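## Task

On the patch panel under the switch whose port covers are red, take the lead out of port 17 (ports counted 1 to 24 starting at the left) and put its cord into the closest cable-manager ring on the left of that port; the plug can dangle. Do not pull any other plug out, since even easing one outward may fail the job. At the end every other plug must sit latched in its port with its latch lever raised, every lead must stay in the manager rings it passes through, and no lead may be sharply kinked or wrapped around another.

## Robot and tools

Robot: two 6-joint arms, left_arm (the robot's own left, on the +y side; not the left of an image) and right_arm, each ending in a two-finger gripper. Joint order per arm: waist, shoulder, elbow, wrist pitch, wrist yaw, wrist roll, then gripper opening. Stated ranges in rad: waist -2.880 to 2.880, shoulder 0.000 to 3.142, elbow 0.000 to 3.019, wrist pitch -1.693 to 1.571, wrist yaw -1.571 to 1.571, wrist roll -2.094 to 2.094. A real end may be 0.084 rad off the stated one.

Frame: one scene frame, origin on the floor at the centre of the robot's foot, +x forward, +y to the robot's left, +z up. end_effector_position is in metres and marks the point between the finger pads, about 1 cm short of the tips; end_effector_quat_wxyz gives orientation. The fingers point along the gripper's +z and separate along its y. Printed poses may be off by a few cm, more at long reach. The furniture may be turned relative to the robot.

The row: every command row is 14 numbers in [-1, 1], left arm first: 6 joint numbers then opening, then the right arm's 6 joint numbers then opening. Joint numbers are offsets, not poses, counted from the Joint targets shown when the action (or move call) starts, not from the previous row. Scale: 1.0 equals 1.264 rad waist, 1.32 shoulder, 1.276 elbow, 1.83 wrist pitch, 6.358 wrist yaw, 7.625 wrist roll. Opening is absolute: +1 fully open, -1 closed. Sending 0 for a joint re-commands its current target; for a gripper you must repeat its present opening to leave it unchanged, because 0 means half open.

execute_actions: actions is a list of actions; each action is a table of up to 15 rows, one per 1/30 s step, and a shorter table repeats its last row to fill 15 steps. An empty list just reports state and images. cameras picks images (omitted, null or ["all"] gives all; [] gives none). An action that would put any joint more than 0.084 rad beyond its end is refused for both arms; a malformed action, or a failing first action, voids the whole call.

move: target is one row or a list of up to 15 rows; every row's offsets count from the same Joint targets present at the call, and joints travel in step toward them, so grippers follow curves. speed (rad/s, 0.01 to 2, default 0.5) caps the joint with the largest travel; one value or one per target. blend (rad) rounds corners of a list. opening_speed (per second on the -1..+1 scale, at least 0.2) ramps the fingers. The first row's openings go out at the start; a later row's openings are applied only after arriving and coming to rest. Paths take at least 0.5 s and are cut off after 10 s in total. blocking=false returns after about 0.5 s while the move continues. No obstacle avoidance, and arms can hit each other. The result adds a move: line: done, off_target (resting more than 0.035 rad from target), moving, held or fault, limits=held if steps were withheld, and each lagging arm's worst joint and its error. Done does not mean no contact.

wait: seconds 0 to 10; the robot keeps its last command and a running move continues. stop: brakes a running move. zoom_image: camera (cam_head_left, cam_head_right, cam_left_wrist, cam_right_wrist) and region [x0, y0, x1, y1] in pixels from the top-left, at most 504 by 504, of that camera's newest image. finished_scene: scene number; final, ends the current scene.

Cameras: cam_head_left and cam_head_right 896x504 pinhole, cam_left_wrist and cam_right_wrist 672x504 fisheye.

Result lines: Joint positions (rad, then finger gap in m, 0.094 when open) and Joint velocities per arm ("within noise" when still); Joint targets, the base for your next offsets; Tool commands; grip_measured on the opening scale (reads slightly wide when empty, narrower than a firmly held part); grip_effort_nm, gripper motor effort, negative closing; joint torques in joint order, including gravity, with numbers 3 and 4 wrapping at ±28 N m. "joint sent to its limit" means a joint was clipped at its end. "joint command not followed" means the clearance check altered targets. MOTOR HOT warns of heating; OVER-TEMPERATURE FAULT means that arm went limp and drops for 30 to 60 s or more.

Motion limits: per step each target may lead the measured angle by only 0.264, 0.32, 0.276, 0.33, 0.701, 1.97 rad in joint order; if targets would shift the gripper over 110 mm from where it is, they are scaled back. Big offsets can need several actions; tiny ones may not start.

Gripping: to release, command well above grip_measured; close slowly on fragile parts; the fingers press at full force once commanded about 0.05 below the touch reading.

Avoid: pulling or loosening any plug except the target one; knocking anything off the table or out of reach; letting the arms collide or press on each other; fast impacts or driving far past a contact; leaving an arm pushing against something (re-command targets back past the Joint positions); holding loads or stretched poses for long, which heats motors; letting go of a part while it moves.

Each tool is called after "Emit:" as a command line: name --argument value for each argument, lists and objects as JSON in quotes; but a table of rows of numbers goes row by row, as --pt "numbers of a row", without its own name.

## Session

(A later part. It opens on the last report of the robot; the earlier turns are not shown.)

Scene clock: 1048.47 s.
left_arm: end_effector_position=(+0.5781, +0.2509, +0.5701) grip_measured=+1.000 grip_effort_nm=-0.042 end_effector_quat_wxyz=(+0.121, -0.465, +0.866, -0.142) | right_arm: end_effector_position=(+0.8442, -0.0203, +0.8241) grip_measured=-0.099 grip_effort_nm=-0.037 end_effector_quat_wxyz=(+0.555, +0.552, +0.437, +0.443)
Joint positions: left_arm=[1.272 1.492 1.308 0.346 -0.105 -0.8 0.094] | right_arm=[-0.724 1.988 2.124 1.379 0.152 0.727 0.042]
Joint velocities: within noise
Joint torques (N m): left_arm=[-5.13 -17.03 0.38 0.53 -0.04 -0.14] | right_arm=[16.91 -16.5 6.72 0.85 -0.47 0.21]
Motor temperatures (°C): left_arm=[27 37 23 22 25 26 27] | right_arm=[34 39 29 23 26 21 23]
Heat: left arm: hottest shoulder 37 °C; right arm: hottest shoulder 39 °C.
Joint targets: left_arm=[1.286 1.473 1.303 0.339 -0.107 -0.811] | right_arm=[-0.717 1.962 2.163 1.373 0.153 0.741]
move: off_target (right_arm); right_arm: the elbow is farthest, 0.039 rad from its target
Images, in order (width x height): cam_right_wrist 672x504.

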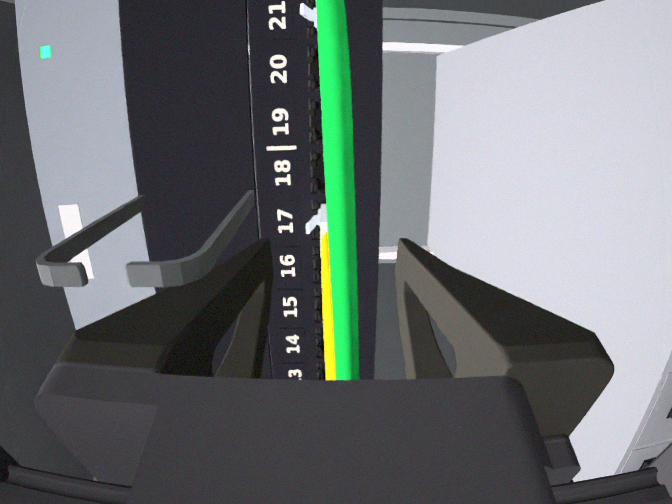

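Emit:
move --target '[0,0,0,0,0,0,1,0.0127,-0.006,0,0,0,0,-0.1]' --speed 0.1 --cameras '["cam_right_wrist"]'

Scene clock: 1055.17 s.
left_arm: end_effector_position=(+0.5781, +0.2509, +0.5701) grip_measured=+1.000 grip_effort_nm=-0.037 end_effector_quat_wxyz=(+0.121, -0.465, +0.866, -0.142) | right_arm: end_effector_position=(+0.8442, -0.0201, +0.8243) grip_measured=-0.099 grip_effort_nm=-0.032 end_effector_quat_wxyz=(+0.555, +0.552, +0.437, +0.443)
Joint positions: left_arm=[1.272 1.492 1.308 0.346 -0.105 -0.8 0.094] | right_arm=[-0.723 1.988 2.124 1.379 0.152 0.727 0.042]
Joint velocities: within noise
Joint torques (N m): left_arm=[-5.19 -16.97 0.35 0.54 -0.03 -0.14] | right_arm=[17.85 -17.2 6.71 0.87 -0.47 0.22]
Motor temperatures (°C): left_arm=[27 37 23 22 25 26 27] | right_arm=[34 40 29 23 26 21 23]
Heat: left arm: hottest shoulder 37 °C; right arm: hottest shoulder 40 °C.
Joint targets: left_arm=[1.286 1.473 1.303 0.339 -0.107 -0.811] | right_arm=[-0.701 1.954 2.163 1.373 0.153 0.741]
move: off_target (right_arm); right_arm: the elbow is farthest, 0.039 rad from its target
Images, in order (width x height): cam_right_wrist 672x504.

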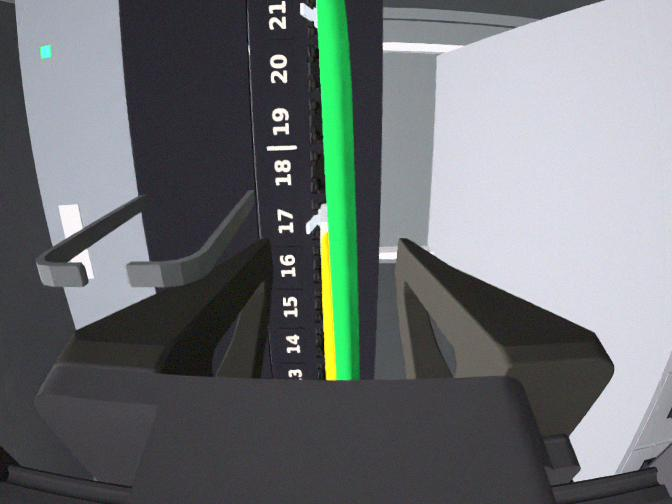

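Emit:
move --target '[0,0,0,0,0,0,1,0.0063,-0.006,0,0,0,0,-0.1]' --speed 0.1 --cameras '["cam_right_wrist"]'

Emit:
zoom_image --camera "cam_right_wrist" --region '[220, 120, 440, 340]'

Scene clock: 1061.10 s.
left_arm: end_effector_position=(+0.5781, +0.2509, +0.5701) grip_measured=+1.000 grip_effort_nm=-0.037 end_effector_quat_wxyz=(+0.121, -0.465, +0.866, -0.142) | right_arm: end_effector_position=(+0.8474, -0.0197, +0.8317) grip_measured=-0.099 grip_effort_nm=-0.037 end_effector_quat_wxyz=(+0.555, +0.554, +0.432, +0.446)
Joint positions: left_arm=[1.272 1.492 1.308 0.346 -0.105 -0.8 0.094] | right_arm=[-0.714 1.984 2.127 1.379 0.152 0.727 0.042]
Joint velocities: within noise
Joint torques (N m): left_arm=[-4.95 -16.97 0.32 0.51 -0.03 -0.14] | right_arm=[17.9 -17.32 6.38 0.79 -0.49 0.23]
Motor temperatures (°C): left_arm=[27 37 23 22 25 26 27] | right_arm=[34 40 29 23 26 21 23]
Heat: left arm: hottest shoulder 37 °C; right arm: hottest shoulder 40 °C.
Joint targets: left_arm=[1.286 1.473 1.303 0.339 -0.107 -0.811] | right_arm=[-0.693 1.946 2.163 1.373 0.153 0.741]
move: off_target (right_arm); right_arm: the shoulder is farthest, 0.038 rad from its target
Images, in order (width x height): cam_right_wrist 672x504.

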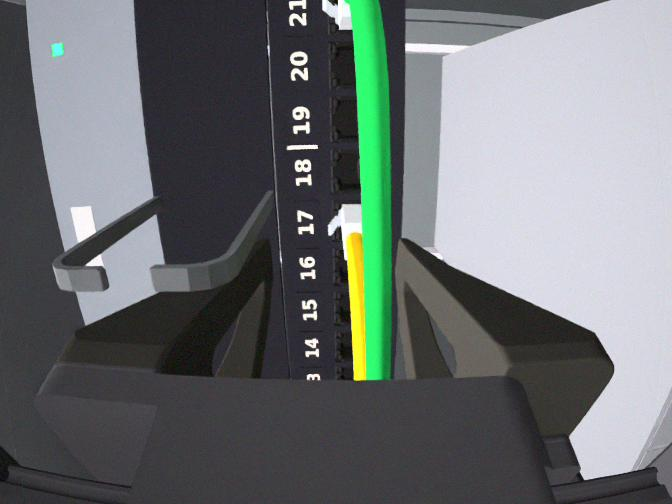

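Scaled by 2.291 from the camera's 672x504 image, which has a finer 960x720 frame.

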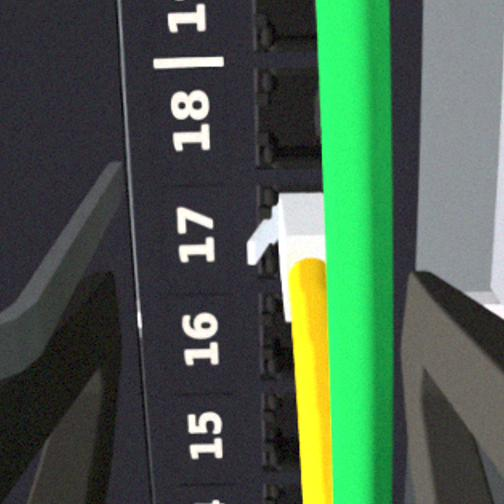

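Emit:
move --target '[0,0,0,0,0,0,1,0,0,0,-0.0098,0,0,-0.1]' --speed 0.1 --cameras '["cam_right_wrist"]'

Emit:
zoom_image --camera "cam_right_wrist" --region '[220, 120, 440, 340]'

Scene clock: 1077.17 s.
left_arm: end_effector_position=(+0.5781, +0.2509, +0.5701) grip_measured=+1.000 grip_effort_nm=-0.032 end_effector_quat_wxyz=(+0.121, -0.465, +0.866, -0.142) | right_arm: end_effector_position=(+0.8496, -0.0187, +0.8311) grip_measured=-0.099 grip_effort_nm=-0.037 end_effector_quat_wxyz=(+0.551, +0.554, +0.436, +0.446)
Joint positions: left_arm=[1.272 1.492 1.308 0.346 -0.105 -0.8 0.094] | right_arm=[-0.714 1.98 2.127 1.363 0.152 0.727 0.042]
Joint velocities: within noise
Joint torques (N m): left_arm=[-5.01 -16.79 0.36 0.47 -0.03 -0.14] | right_arm=[17.96 -17.03 6.39 0.83 -0.48 0.25]
Motor temperatures (°C): left_arm=[27 38 23 22 25 26 27] | right_arm=[35 40 29 23 26 21 23]
Heat: left arm: hottest shoulder 38 °C; right arm: hottest shoulder 40 °C.
Joint targets: left_arm=[1.286 1.473 1.303 0.339 -0.107 -0.811] | right_arm=[-0.693 1.946 2.163 1.355 0.153 0.741]
move: off_target (right_arm); right_arm: the elbow is farthest, 0.036 rad from its target
Images, in order (width x height): cam_right_wrist 672x504.

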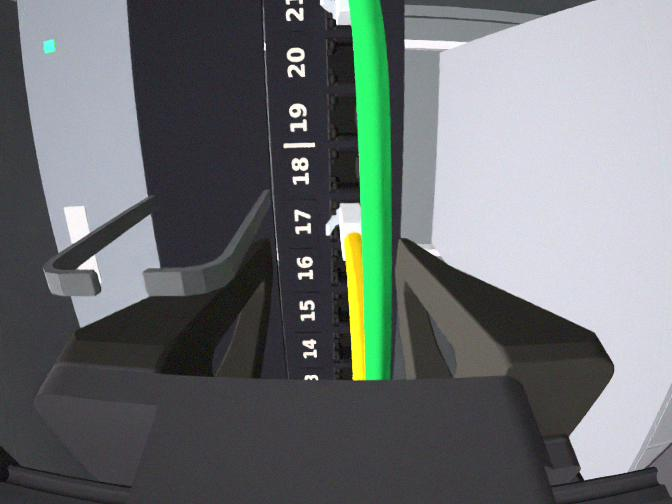

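Scaled by 2.291 from the camera's 672x504 image, which has a finer 960x720 frame.

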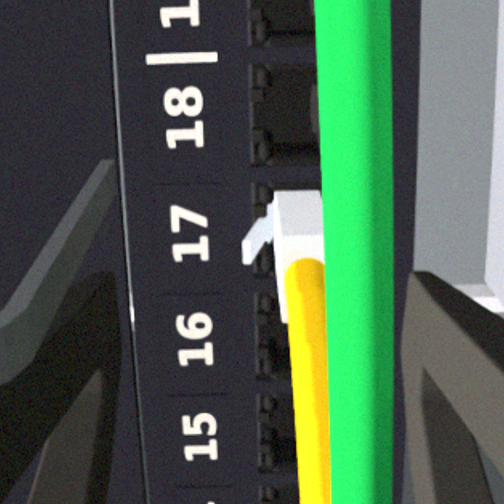

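Emit:
move --target '[0,0,0,0,0,0,1,0,0,0,0,0,0,-0.65]' --opening_speed 0.3 --cameras '["cam_right_wrist"]'

Emit:
zoom_image --camera "cam_right_wrist" --region '[220, 120, 440, 340]'

Scene clock: 1090.00 s.
left_arm: end_effector_position=(+0.5781, +0.2509, +0.5701) grip_measured=+1.000 grip_effort_nm=-0.037 end_effector_quat_wxyz=(+0.121, -0.465, +0.866, -0.142) | right_arm: end_effector_position=(+0.8508, -0.0179, +0.8306) grip_measured=-0.647 grip_effort_nm=-0.076 end_effector_quat_wxyz=(+0.547, +0.558, +0.438, +0.444)
Joint positions: left_arm=[1.272 1.492 1.308 0.346 -0.105 -0.8 0.094] | right_arm=[-0.711 1.978 2.127 1.353 0.162 0.728 0.017]
Joint velocities: within noise
Joint torques (N m): left_arm=[-4.95 -16.91 0.29 0.55 -0.04 -0.14] | right_arm=[17.9 -16.85 6.41 1.22 -0.88 0.23]
Motor temperatures (°C): left_arm=[27 38 23 22 25 26 27] | right_arm=[35 39 29 23 26 21 23]
Heat: left arm: hottest shoulder 38 °C; right arm: hottest shoulder 39 °C.
Joint targets: left_arm=[1.286 1.473 1.303 0.339 -0.107 -0.811] | right_arm=[-0.693 1.946 2.163 1.355 0.153 0.741]
move: off_target (right_arm); right_arm: the elbow is farthest, 0.036 rad from its target
Images, in order (width x height): cam_right_wrist 672x504.

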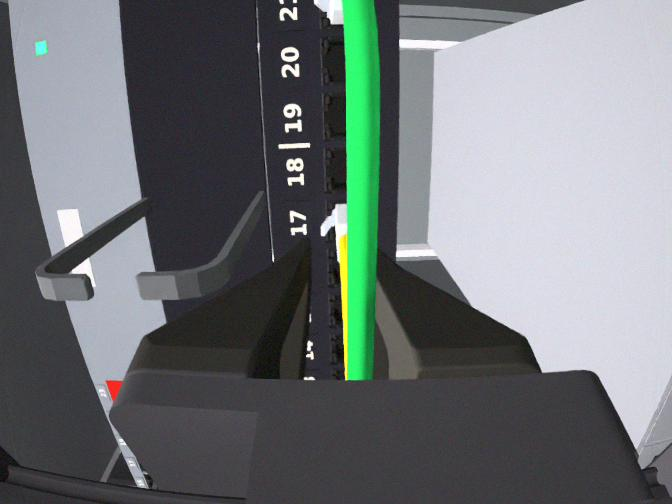

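Scaled by 2.291 from the camera's 672x504 image, which has a finer 960x720 frame.

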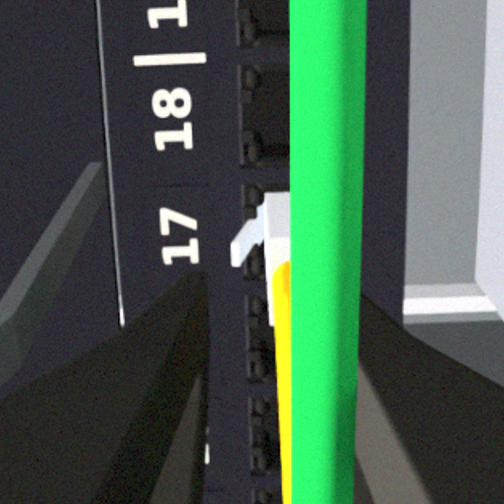

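Emit:
move --target '[0,0,0,0,0,0,1,-0.0277,0,0,0.0137,0,0,-0.3]' --speed 0.1 --cameras '["cam_right_wrist"]'

Scene clock: 1114.63 s.
left_arm: end_effector_position=(+0.5781, +0.2509, +0.5701) grip_measured=+1.000 grip_effort_nm=-0.037 end_effector_quat_wxyz=(+0.121, -0.465, +0.866, -0.142) | right_arm: end_effector_position=(+0.8524, -0.0183, +0.8333) grip_measured=-0.302 grip_effort_nm=0.110 end_effector_quat_wxyz=(+0.549, +0.555, +0.436, +0.447)
Joint positions: left_arm=[1.272 1.492 1.308 0.346 -0.105 -0.8 0.094] | right_arm=[-0.71 1.977 2.13 1.354 0.154 0.729 0.033]
Joint velocities: within noise
Joint torques (N m): left_arm=[-4.95 -16.85 0.31 0.54 -0.03 -0.14] | right_arm=[15.27 -16.85 6.16 2.24 -0.55 0.22]
Motor temperatures (°C): left_arm=[27 38 23 22 25 26 27] | right_arm=[35 41 29 23 27 21 23]
Heat: left arm: hottest shoulder 38 °C; right arm: hottest shoulder 41 °C.
Joint targets: left_arm=[1.286 1.473 1.303 0.339 -0.107 -0.811] | right_arm=[-0.728 1.946 2.163 1.380 0.153 0.741]
move: done
Images, in order (width x height): cam_right_wrist 672x504.

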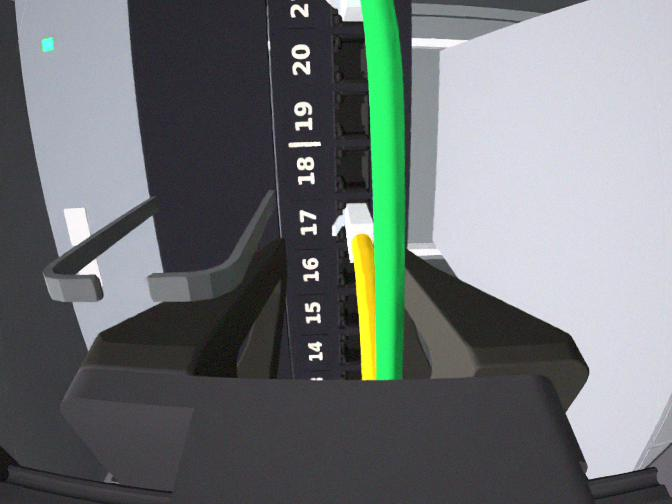

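Emit:
move --target '[0,0,0,0,0,0,1,-0.0158,0,0,0.0055,0,0,-0.3]' --speed 0.1 --cameras '["cam_right_wrist"]'

Scene clock: 1119.80 s.
left_arm: end_effector_position=(+0.5781, +0.2509, +0.5701) grip_measured=+1.000 grip_effort_nm=-0.037 end_effector_quat_wxyz=(+0.121, -0.465, +0.866, -0.142) | right_arm: end_effector_position=(+0.8523, -0.0189, +0.8341) grip_measured=-0.301 grip_effort_nm=0.110 end_effector_quat_wxyz=(+0.550, +0.554, +0.435, +0.448)
Joint positions: left_arm=[1.272 1.492 1.308 0.346 -0.105 -0.8 0.094] | right_arm=[-0.711 1.977 2.13 1.358 0.15 0.729 0.033]
Joint velocities: within noise
Joint torques (N m): left_arm=[-5.07 -17.03 0.35 0.51 -0.02 -0.13] | right_arm=[13.57 -16.85 6.31 2.51 -0.37 0.21]
Motor temperatures (°C): left_arm=[27 38 23 22 25 26 27] | right_arm=[35 40 29 23 27 21 23]
Heat: left arm: hottest shoulder 38 °C; right arm: hottest shoulder 40 °C.
Joint targets: left_arm=[1.286 1.473 1.303 0.339 -0.107 -0.811] | right_arm=[-0.748 1.946 2.163 1.390 0.153 0.741]
move: off_target (right_arm); right_arm: the waist is farthest, 0.037 rad from its target
Images, in order (width x height): cam_right_wrist 672x504.

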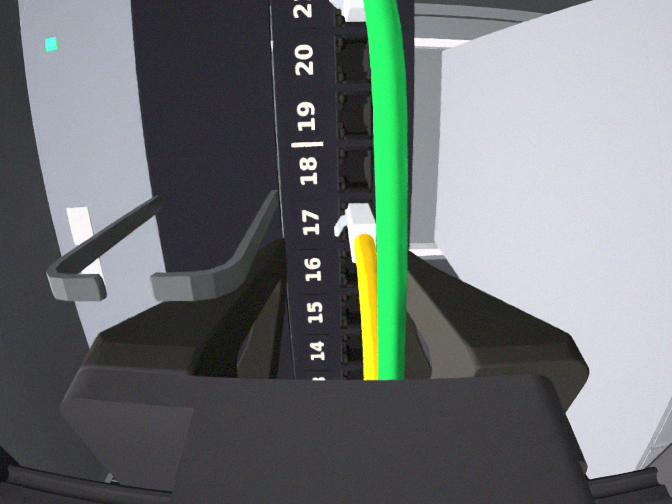

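Emit:
move --target '[0,0,0,0,0,0,1,-0.0119,0,0,0.0,0,0,-0.3]' --speed 0.1 --cameras '["cam_right_wrist"]'

Scene clock: 1126.80 s.
left_arm: end_effector_position=(+0.5781, +0.2509, +0.5701) grip_measured=+1.000 grip_effort_nm=-0.037 end_effector_quat_wxyz=(+0.121, -0.465, +0.866, -0.142) | right_arm: end_effector_position=(+0.8524, -0.0194, +0.8337) grip_measured=-0.301 grip_effort_nm=0.095 end_effector_quat_wxyz=(+0.552, +0.551, +0.436, +0.449)
Joint positions: left_arm=[1.272 1.492 1.308 0.346 -0.105 -0.8 0.094] | right_arm=[-0.714 1.977 2.13 1.358 0.144 0.729 0.033]
Joint velocities: within noise
Joint torques (N m): left_arm=[-5.13 -17.03 0.32 0.5 -0.02 -0.14] | right_arm=[12.45 -16.97 6.27 2.43 -0.14 0.22]
Motor temperatures (°C): left_arm=[27 38 23 22 25 26 27] | right_arm=[35 40 29 23 27 21 23]
Heat: left arm: hottest shoulder 38 °C; right arm: hottest shoulder 40 °C.
Joint targets: left_arm=[1.286 1.473 1.303 0.339 -0.107 -0.811] | right_arm=[-0.763 1.946 2.163 1.390 0.153 0.741]
move: off_target (right_arm); right_arm: the waist is farthest, 0.049 rad from its target
Images, in order (width x height): cam_right_wrist 672x504.

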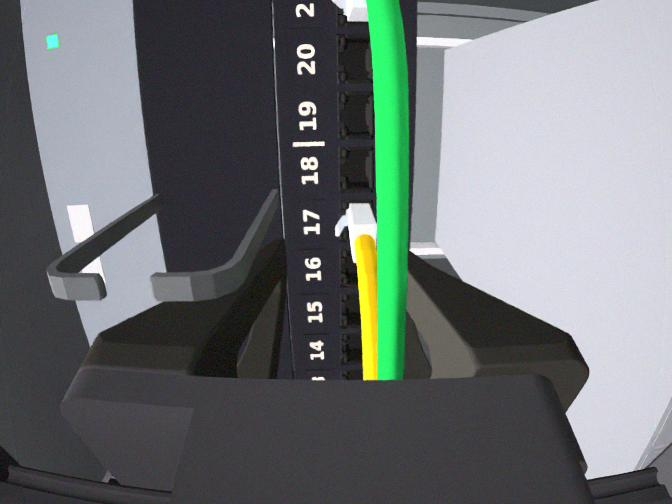

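Emit:
move --pt "0 0 0 0 0 0 1 0.0261 -0.002 -0.1003 0.0268 0 0 -0.3" --pt "0 0 0 0 0 0 1 0.0712 0.0947 0.0321 0.0585 0.0157 -0.0375 -0.3" --speed 0.2 --cameras '["cam_right_wrist","cam_head_left","cam_head_right"]'

Emit:
zoom_image --camera "cam_right_wrist" --region '[220, 120, 440, 340]'

Emit:
zoom_image --camera "cam_head_right" --region '[400, 220, 520, 300]'

Scene clock: 1200.50 s.
left_arm: end_effector_position=(+0.5781, +0.2509, +0.5701) grip_measured=+1.000 grip_effort_nm=-0.037 end_effector_quat_wxyz=(+0.121, -0.465, +0.866, -0.142) | right_arm: end_effector_position=(+0.8227, -0.0169, +0.8208) grip_measured=-0.301 grip_effort_nm=0.100 end_effector_quat_wxyz=(+0.616, +0.538, +0.465, +0.339)
Joint positions: left_arm=[1.272 1.492 1.308 0.346 -0.105 -0.8 0.094] | right_arm=[-0.698 2.053 2.178 1.481 0.249 0.47 0.033]
Joint velocities: within noise
Joint torques (N m): left_arm=[-5.19 -17.08 0.36 0.51 -0.02 -0.13] | right_arm=[19.02 -12.1 5.46 1.7 -0.39 -0.06]
Motor temperatures (°C): left_arm=[26 38 23 22 25 26 27] | right_arm=[34 39 28 23 26 21 23]
Heat: left arm: hottest shoulder 38 °C; right arm: hottest shoulder 39 °C.
Joint targets: left_arm=[1.286 1.473 1.303 0.339 -0.107 -0.811] | right_arm=[-0.673 2.071 2.204 1.497 0.252 0.455]
move: done
Images, in order (width x height): cam_head_left 896x504, cam_head_right 896x504, cam_right_wrist 672x504.

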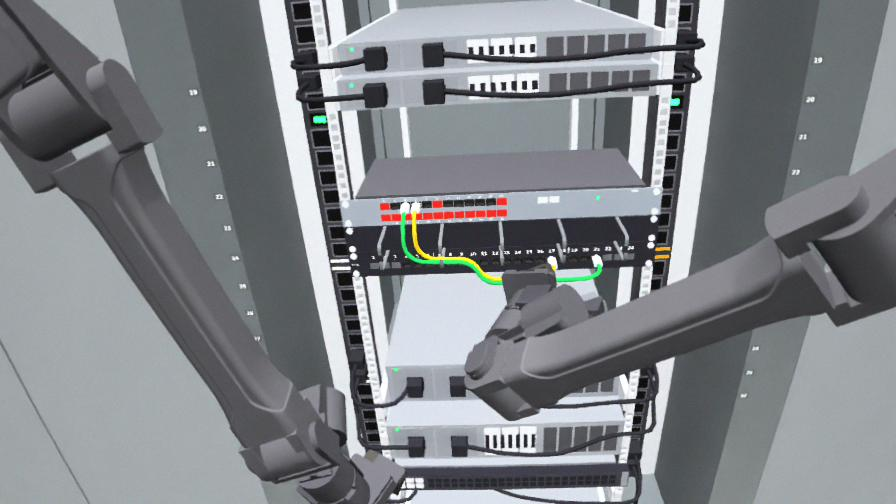

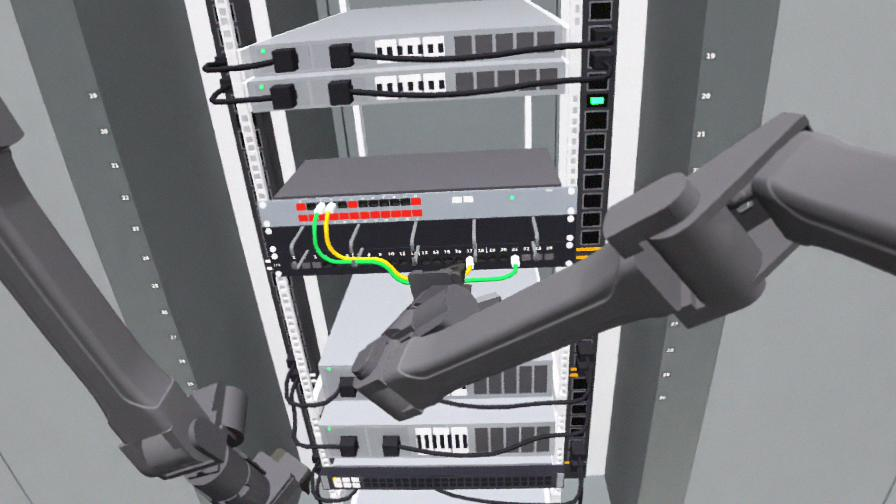

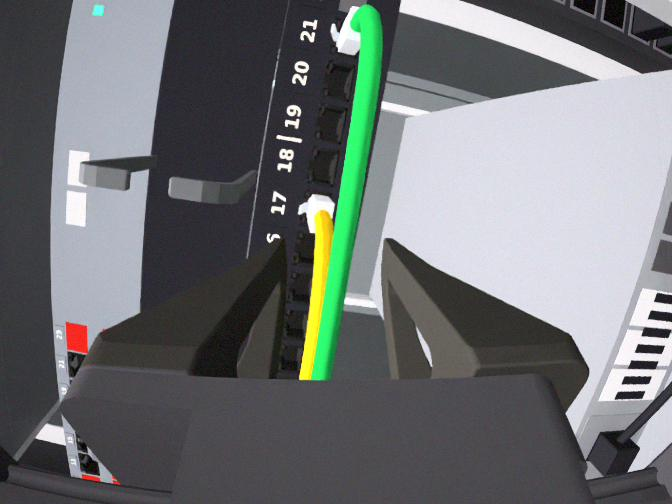

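Scaled by 2.291 from the camera's 672x504 image, which has a finer 960x720 frame.

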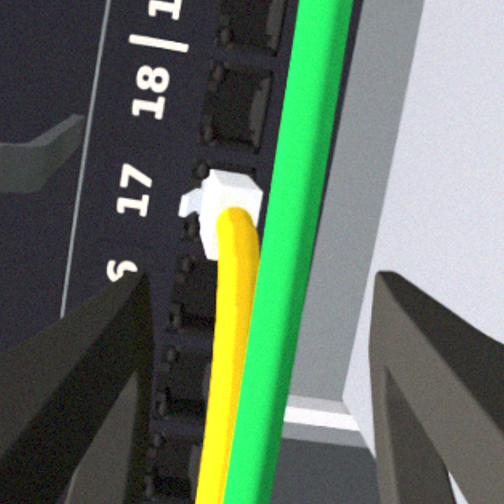

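Scaled by 4.200 from the camera's 896x504 image, which has a finer 1280x720 frame.

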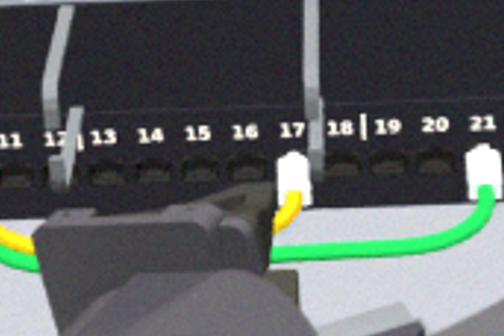

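Emit:
move --target '[0,0,0,0,0,0,1,-0.0372,-0.0045,0.0494,-0.0497,-0.0009,0,-0.42]' --speed 0.1 --cameras '["cam_right_wrist","cam_head_left","cam_head_right"]'

Emit:
zoom_image --camera "cam_right_wrist" --region '[220, 120, 440, 340]'

Emit:
zoom_image --camera "cam_head_right" --region '[400, 220, 520, 300]'

Scene clock: 1230.53 s.
left_arm: end_effector_position=(+0.5781, +0.2509, +0.5701) grip_measured=+1.000 grip_effort_nm=-0.037 end_effector_quat_wxyz=(+0.121, -0.465, +0.866, -0.142) | right_arm: end_effector_position=(+0.8443, -0.0225, +0.8260) grip_measured=-0.419 grip_effort_nm=-0.042 end_effector_quat_wxyz=(+0.615, +0.537, +0.467, +0.339)
Joint positions: left_arm=[1.272 1.492 1.308 0.346 -0.105 -0.8 0.094] | right_arm=[-0.698 2.054 2.239 1.416 0.249 0.469 0.027]
Joint velocities: within noise
Joint torques (N m): left_arm=[-5.07 -17.08 0.32 0.51 -0.03 -0.13] | right_arm=[15.21 -12.92 6.01 0.62 -0.61 -0.04]
Motor temperatures (°C): left_arm=[26 39 23 22 25 26 27] | right_arm=[35 39 28 23 26 21 23]
Heat: left arm: hottest shoulder 39 °C; right arm: hottest shoulder 39 °C.
Joint targets: left_arm=[1.286 1.473 1.303 0.339 -0.107 -0.811] | right_arm=[-0.720 2.065 2.267 1.406 0.247 0.455]
move: done
Images, in order (width x height): cam_head_left 896x504, cam_head_right 896x504, cam_right_wrist 672x504.

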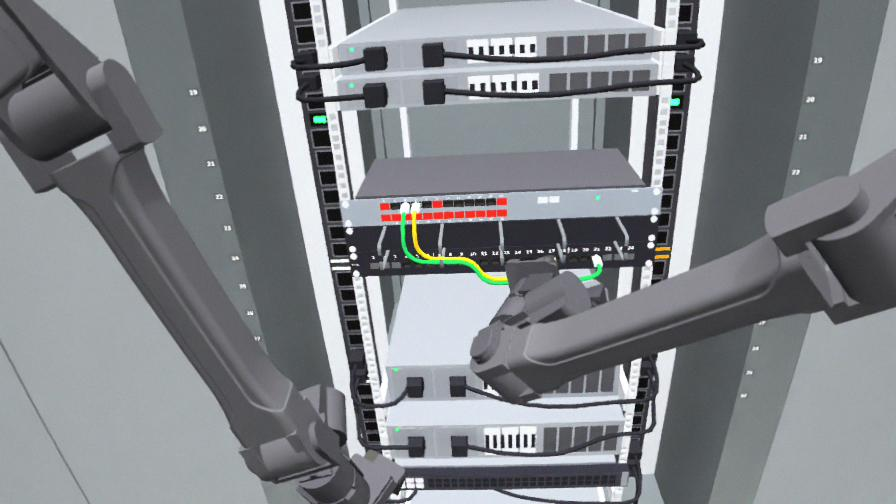

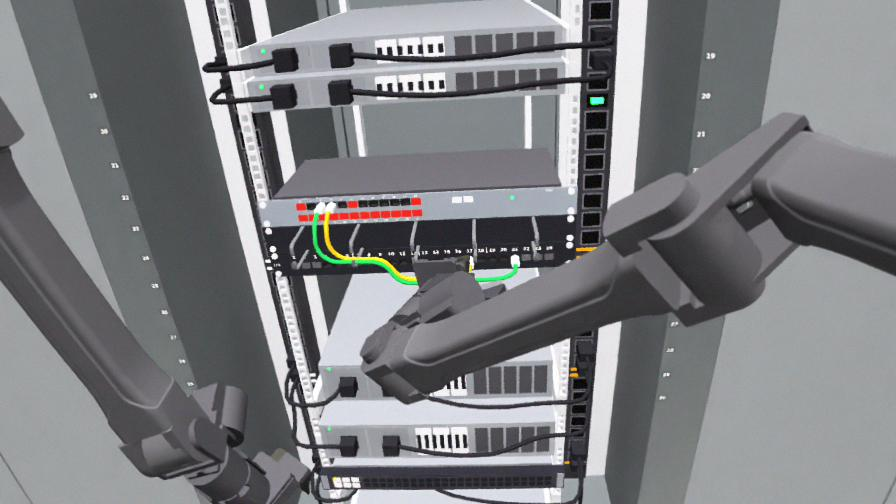

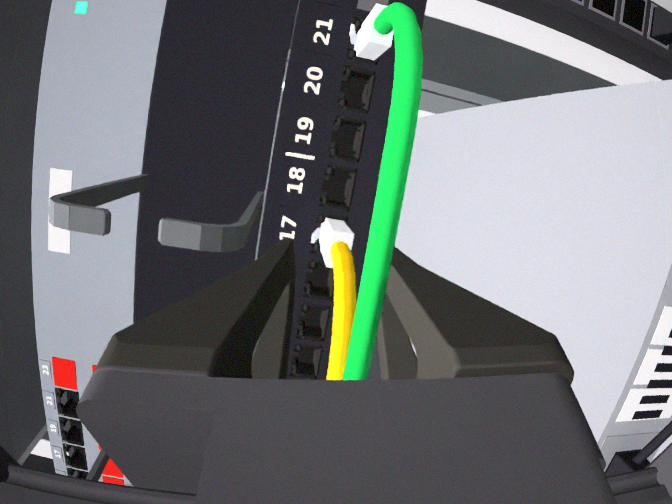

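Scaled by 2.291 from the camera's 672x504 image, which has a finer 960x720 frame.

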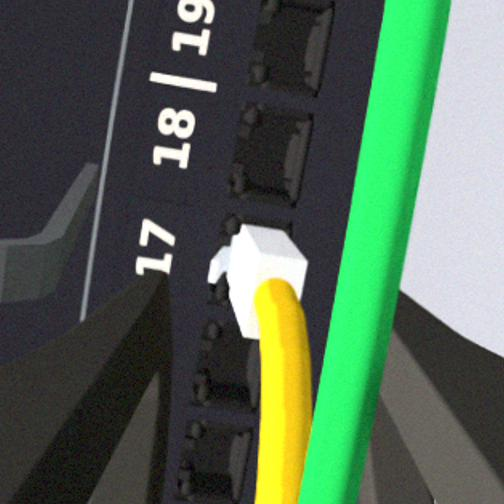

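Scaled by 4.200 from the camera's 896x504 image, which has a finer 1280x720 frame.

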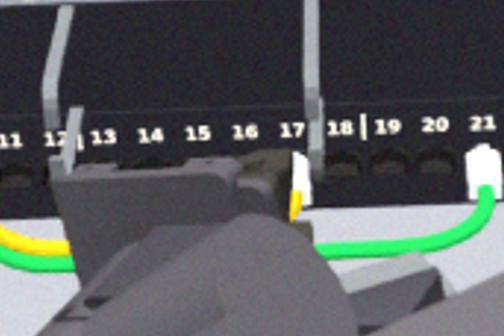

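Emit:
move --target '[0,0,0,0,0,0,1,-0.0079,0,0,0.0191,0,0,-0.42]' --speed 0.1 --cameras '["cam_right_wrist"]'

Scene clock: 1245.47 s.
left_arm: end_effector_position=(+0.5781, +0.2509, +0.5701) grip_measured=+1.000 grip_effort_nm=-0.037 end_effector_quat_wxyz=(+0.121, -0.465, +0.866, -0.142) | right_arm: end_effector_position=(+0.8437, -0.0286, +0.8224) grip_measured=-0.419 grip_effort_nm=-0.042 end_effector_quat_wxyz=(+0.620, +0.535, +0.466, +0.335)
Joint positions: left_arm=[1.272 1.492 1.308 0.346 -0.105 -0.8 0.094] | right_arm=[-0.708 2.054 2.239 1.424 0.249 0.468 0.027]
Joint velocities: within noise
Joint torques (N m): left_arm=[-5.13 -16.97 0.34 0.54 -0.02 -0.13] | right_arm=[15.09 -13.04 5.98 1.68 -0.62 -0.05]
Motor temperatures (°C): left_arm=[26 39 23 22 25 26 27] | right_arm=[35 39 28 23 26 21 23]
Heat: left arm: hottest shoulder 39 °C; right arm: hottest shoulder 39 °C.
Joint targets: left_arm=[1.286 1.473 1.303 0.339 -0.107 -0.811] | right_arm=[-0.730 2.065 2.267 1.441 0.247 0.455]
move: done
Images, in order (width x height): cam_right_wrist 672x504.

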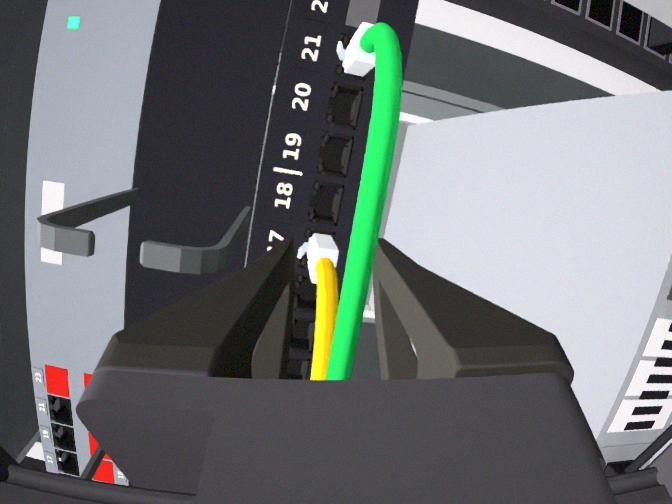

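Emit:
move --target '[0,0,0,0,0,0,1,0,0,0,0,0,0,-0.7]' --opening_speed 0.3 --cameras '["cam_right_wrist"]'

Emit:
zoom_image --camera "cam_right_wrist" --region '[220, 160, 440, 380]'

Scene clock: 1260.77 s.
left_arm: end_effector_position=(+0.5781, +0.2509, +0.5701) grip_measured=+1.000 grip_effort_nm=-0.037 end_effector_quat_wxyz=(+0.121, -0.465, +0.866, -0.142) | right_arm: end_effector_position=(+0.8437, -0.0287, +0.8232) grip_measured=-0.698 grip_effort_nm=-0.051 end_effector_quat_wxyz=(+0.621, +0.534, +0.465, +0.336)
Joint positions: left_arm=[1.272 1.492 1.308 0.346 -0.105 -0.8 0.094] | right_arm=[-0.708 2.054 2.239 1.427 0.246 0.468 0.014]
Joint velocities: within noise
Joint torques (N m): left_arm=[-4.95 -17.03 0.29 0.55 -0.02 -0.14] | right_arm=[15.33 -13.22 5.9 1.65 -0.5 -0.04]
Motor temperatures (°C): left_arm=[26 39 23 22 25 26 27] | right_arm=[35 39 28 23 26 21 23]
Heat: left arm: hottest shoulder 39 °C; right arm: hottest shoulder 39 °C.
Joint targets: left_arm=[1.286 1.473 1.303 0.339 -0.107 -0.811] | right_arm=[-0.730 2.065 2.267 1.441 0.247 0.455]
move: done
Images, in order (width x height): cam_right_wrist 672x504.

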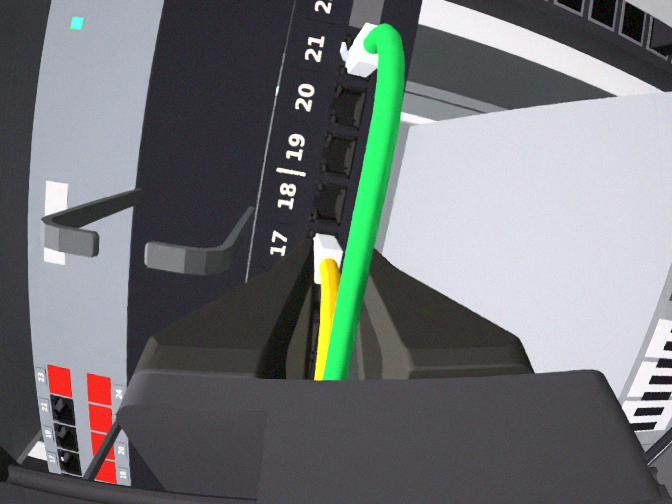

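Scaled by 2.291 from the camera's 672x504 image, which has a finer 960x720 frame.

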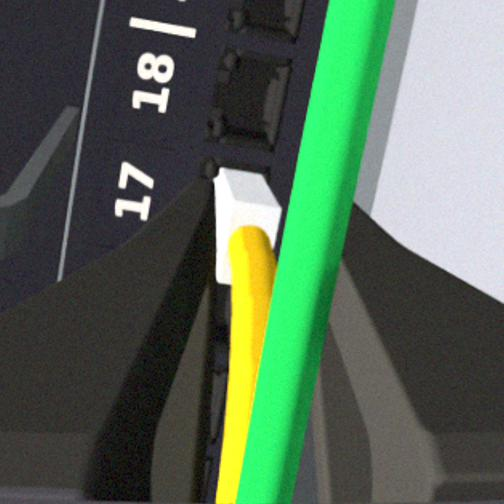

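Emit:
move --target '[0,0,0,0,0,0,1,0,0,0,0,0,0,-0.9]' --opening_speed 0.2 --cameras '["cam_right_wrist"]'

Emit:
zoom_image --camera "cam_right_wrist" --region '[220, 160, 440, 380]'

Scene clock: 1280.20 s.
left_arm: end_effector_position=(+0.5781, +0.2509, +0.5701) grip_measured=+1.000 grip_effort_nm=-0.037 end_effector_quat_wxyz=(+0.121, -0.465, +0.866, -0.142) | right_arm: end_effector_position=(+0.8438, -0.0286, +0.8248) grip_measured=-0.861 grip_effort_nm=-0.994 end_effector_quat_wxyz=(+0.622, +0.534, +0.461, +0.341)
Joint positions: left_arm=[1.272 1.492 1.308 0.346 -0.105 -0.8 0.094] | right_arm=[-0.708 2.054 2.239 1.431 0.238 0.476 0.007]
Joint velocities: within noise
Joint torques (N m): left_arm=[-5.01 -16.97 0.34 0.53 -0.02 -0.13] | right_arm=[15.27 -12.98 5.96 1.48 -0.21 -0.12]
Motor temperatures (°C): left_arm=[26 39 23 22 25 26 27] | right_arm=[35 38 29 23 26 21 23]
Heat: left arm: hottest shoulder 39 °C; right arm: hottest shoulder 38 °C.
Joint targets: left_arm=[1.286 1.473 1.303 0.339 -0.107 -0.811] | right_arm=[-0.730 2.065 2.267 1.441 0.247 0.455]
move: done
Images, in order (width x height): cam_right_wrist 672x504.

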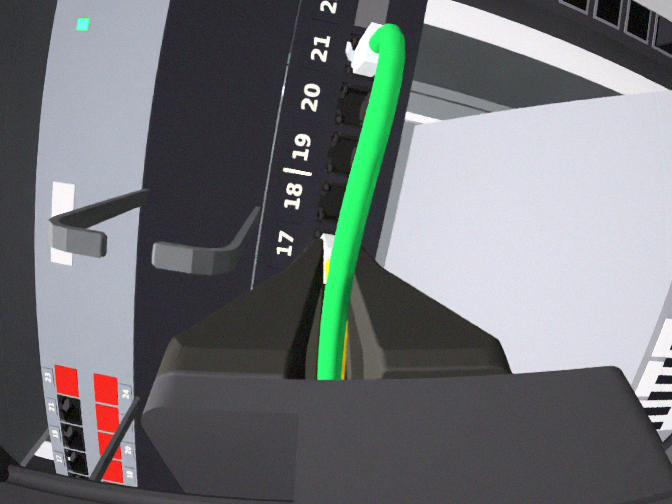

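Scaled by 2.291 from the camera's 672x504 image, which has a finer 960x720 frame.

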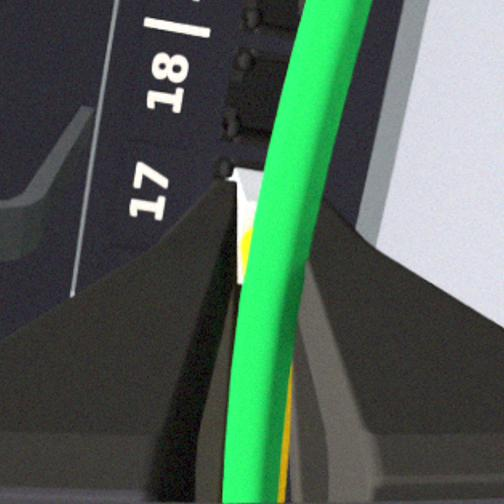

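Emit:
move --target '[0,0,0,0,0,0,1,0,-0.0417,-0.1034,0.0322,0,0,-0.95]' --speed 0.08 --cameras '["cam_right_wrist","cam_head_left","cam_head_right"]'

Emit:
zoom_image --camera "cam_right_wrist" --region '[220, 160, 440, 380]'

Scene clock: 1479.30 s.
left_arm: end_effector_position=(+0.5781, +0.2509, +0.5701) grip_measured=+1.000 grip_effort_nm=-0.037 end_effector_quat_wxyz=(+0.121, -0.465, +0.866, -0.142) | right_arm: end_effector_position=(+0.8422, -0.0287, +0.8257) grip_measured=-0.865 grip_effort_nm=-0.999 end_effector_quat_wxyz=(+0.611, +0.531, +0.476, +0.345)
Joint positions: left_arm=[1.272 1.492 1.308 0.346 -0.105 -0.8 0.094] | right_arm=[-0.708 2.014 2.17 1.42 0.235 0.479 0.006]
Joint velocities: within noise
Joint torques (N m): left_arm=[-5.19 -17.03 0.32 0.51 -0.02 -0.14] | right_arm=[14.86 -14.45 0.62 4.37 -0.06 -0.16]
Motor temperatures (°C): left_arm=[26 40 23 22 25 26 27] | right_arm=[35 38 29 23 25 22 26]
Heat: left arm: hottest shoulder 40 °C; right arm: hottest shoulder 38 °C.
Joint targets: left_arm=[1.286 1.473 1.303 0.339 -0.107 -0.811] | right_arm=[-0.730 2.010 2.135 1.500 0.247 0.455]
move: off_target (right_arm); right_arm: the wrist pitch is farthest, 0.080 rad from its target
Images, in order (width x height): cam_head_left 896x504, cam_head_right 896x504, cam_right_wrist 672x504.

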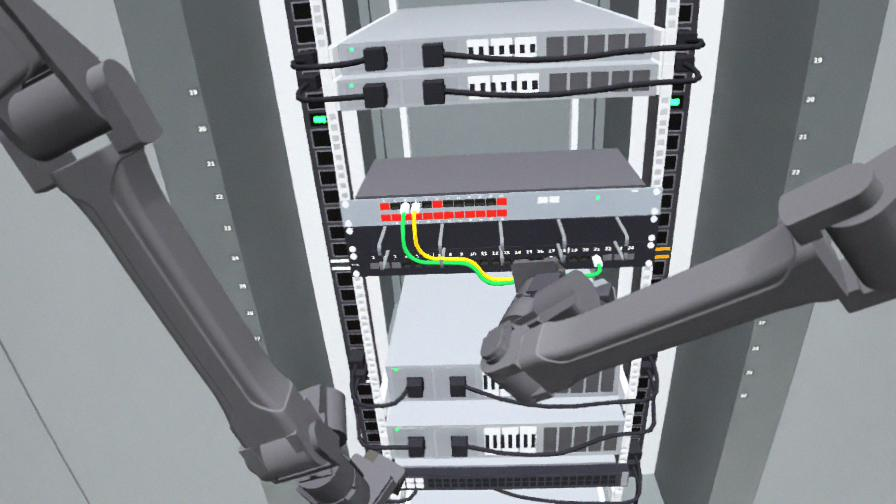

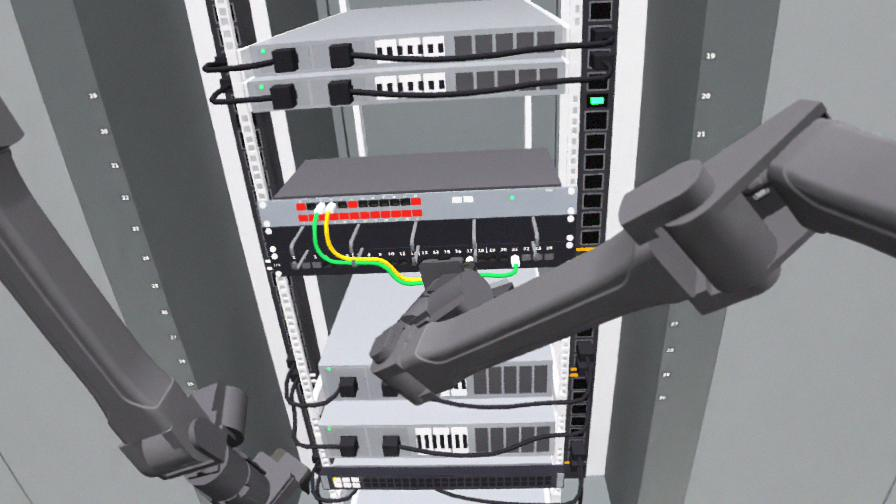

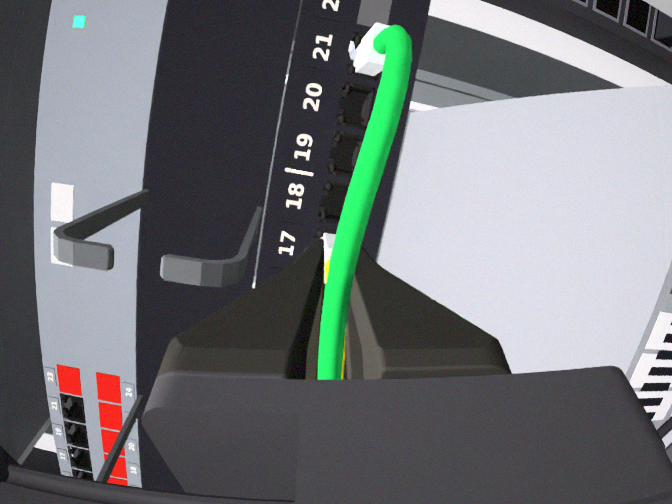

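Scaled by 2.291 from the camera's 672x504 image, which has a finer 960x720 frame.

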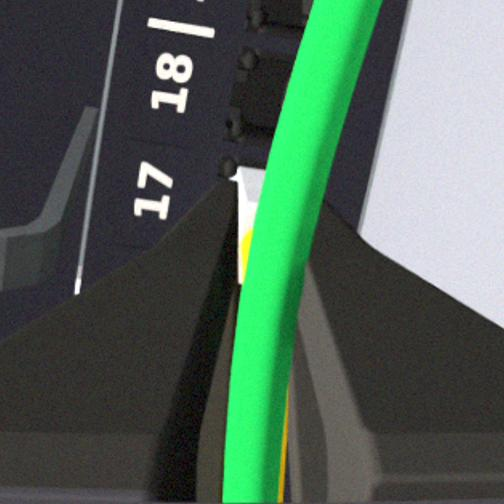

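Emit:
move --target '[0,0,0,0,0,0,1,0,0.0303,-0.008,-0.011,0,0,-0.97]' --speed 0.08 --cameras '["cam_right_wrist"]'

Scene clock: 1499.73 s.
left_arm: end_effector_position=(+0.5781, +0.2509, +0.5701) grip_measured=+1.000 grip_effort_nm=-0.037 end_effector_quat_wxyz=(+0.121, -0.465, +0.866, -0.142) | right_arm: end_effector_position=(+0.8408, -0.0270, +0.8242) grip_measured=-0.865 grip_effort_nm=-0.999 end_effector_quat_wxyz=(+0.608, +0.530, +0.479, +0.346)
Joint positions: left_arm=[1.272 1.492 1.308 0.346 -0.105 -0.8 0.094] | right_arm=[-0.708 2.014 2.164 1.419 0.235 0.48 0.006]
Joint velocities: within noise
Joint torques (N m): left_arm=[-5.01 -17.14 0.32 0.51 -0.03 -0.14] | right_arm=[15.03 -11.05 0.25 3.6 -0.06 -0.16]
Motor temperatures (°C): left_arm=[26 40 23 22 25 26 27] | right_arm=[35 36 27 24 25 22 27]
Heat: left arm: hottest shoulder 40 °C; right arm: hottest shoulder 36 °C.
Joint targets: left_arm=[1.286 1.473 1.303 0.339 -0.107 -0.811] | right_arm=[-0.730 2.050 2.125 1.480 0.247 0.455]
move: off_target (right_arm); right_arm: the wrist pitch is farthest, 0.061 rad from its target
Images, in order (width x height): cam_right_wrist 672x504.

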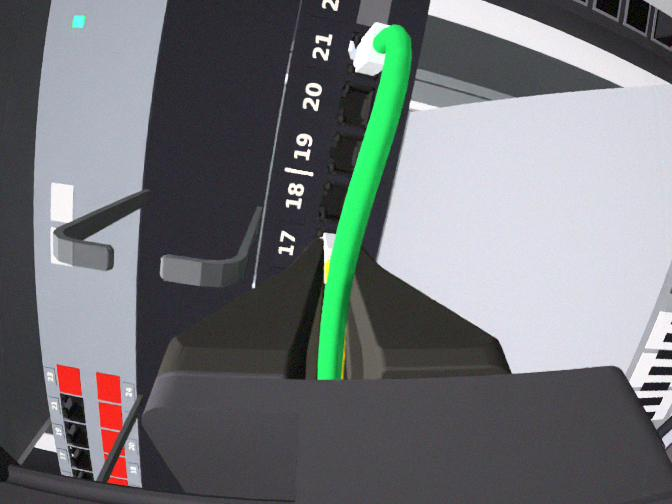

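Emit:
move --target '[0,0,0,0,0,0,1,0,0.0303,-0.01,-0.01,0,0,-1]' --speed 0.08 --cameras '["cam_right_wrist"]'

Scene clock: 1517.23 s.
left_arm: end_effector_position=(+0.5781, +0.2509, +0.5701) grip_measured=+1.000 grip_effort_nm=-0.042 end_effector_quat_wxyz=(+0.121, -0.465, +0.866, -0.142) | right_arm: end_effector_position=(+0.8400, -0.0260, +0.8233) grip_measured=-0.865 grip_effort_nm=-0.999 end_effector_quat_wxyz=(+0.607, +0.530, +0.480, +0.346)
Joint positions: left_arm=[1.272 1.492 1.308 0.346 -0.105 -0.8 0.094] | right_arm=[-0.708 2.015 2.163 1.418 0.235 0.481 0.006]
Joint velocities: within noise
Joint torques (N m): left_arm=[-4.95 -17.08 0.34 0.49 -0.02 -0.14] | right_arm=[14.8 -7.77 -0.65 2.91 -0.05 -0.17]
Motor temperatures (°C): left_arm=[26 40 23 22 25 26 27] | right_arm=[35 36 27 24 25 22 27]
Heat: left arm: hottest shoulder 40 °C; right arm: hottest shoulder 36 °C.
Joint targets: left_arm=[1.286 1.473 1.303 0.339 -0.107 -0.811] | right_arm=[-0.730 2.090 2.112 1.461 0.247 0.455]
move: off_target (right_arm); right_arm: the shoulder is farthest, 0.075 rad from its target
Images, in order (width x height): cam_right_wrist 672x504.

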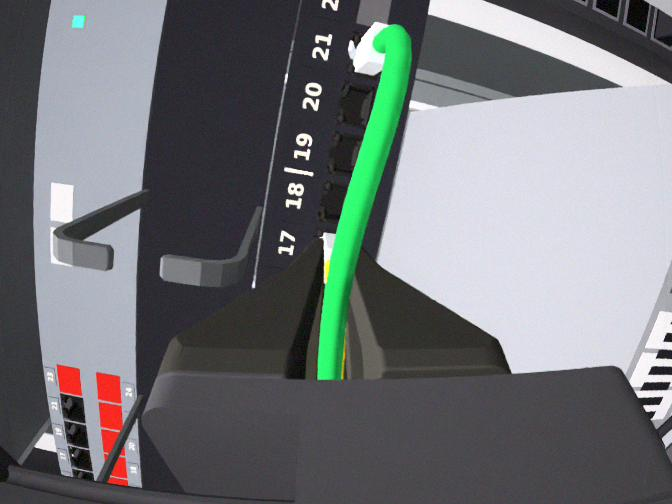

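Emit:
zoom_image --camera "cam_right_wrist" --region '[260, 180, 400, 320]'

Emit:
zoom_image --camera "cam_head_right" --region '[420, 230, 520, 290]'

Scaled by 3.600 from the camera's 672x504 image, which has a finer 960x720 frame.

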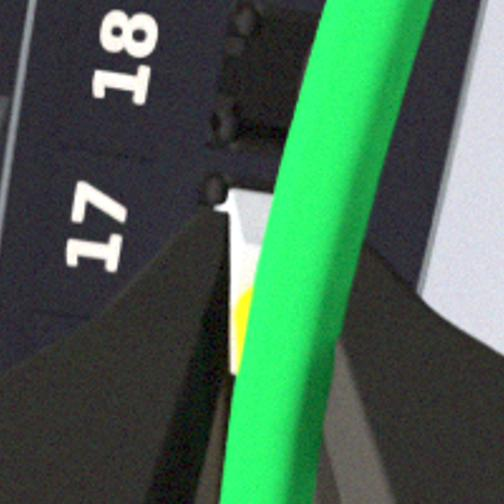

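This scene's latest camera images include none from cam_head_right. They are from: cam_right_wrist. cam_head_right's image comes with the result of a call that names it in "cameras".


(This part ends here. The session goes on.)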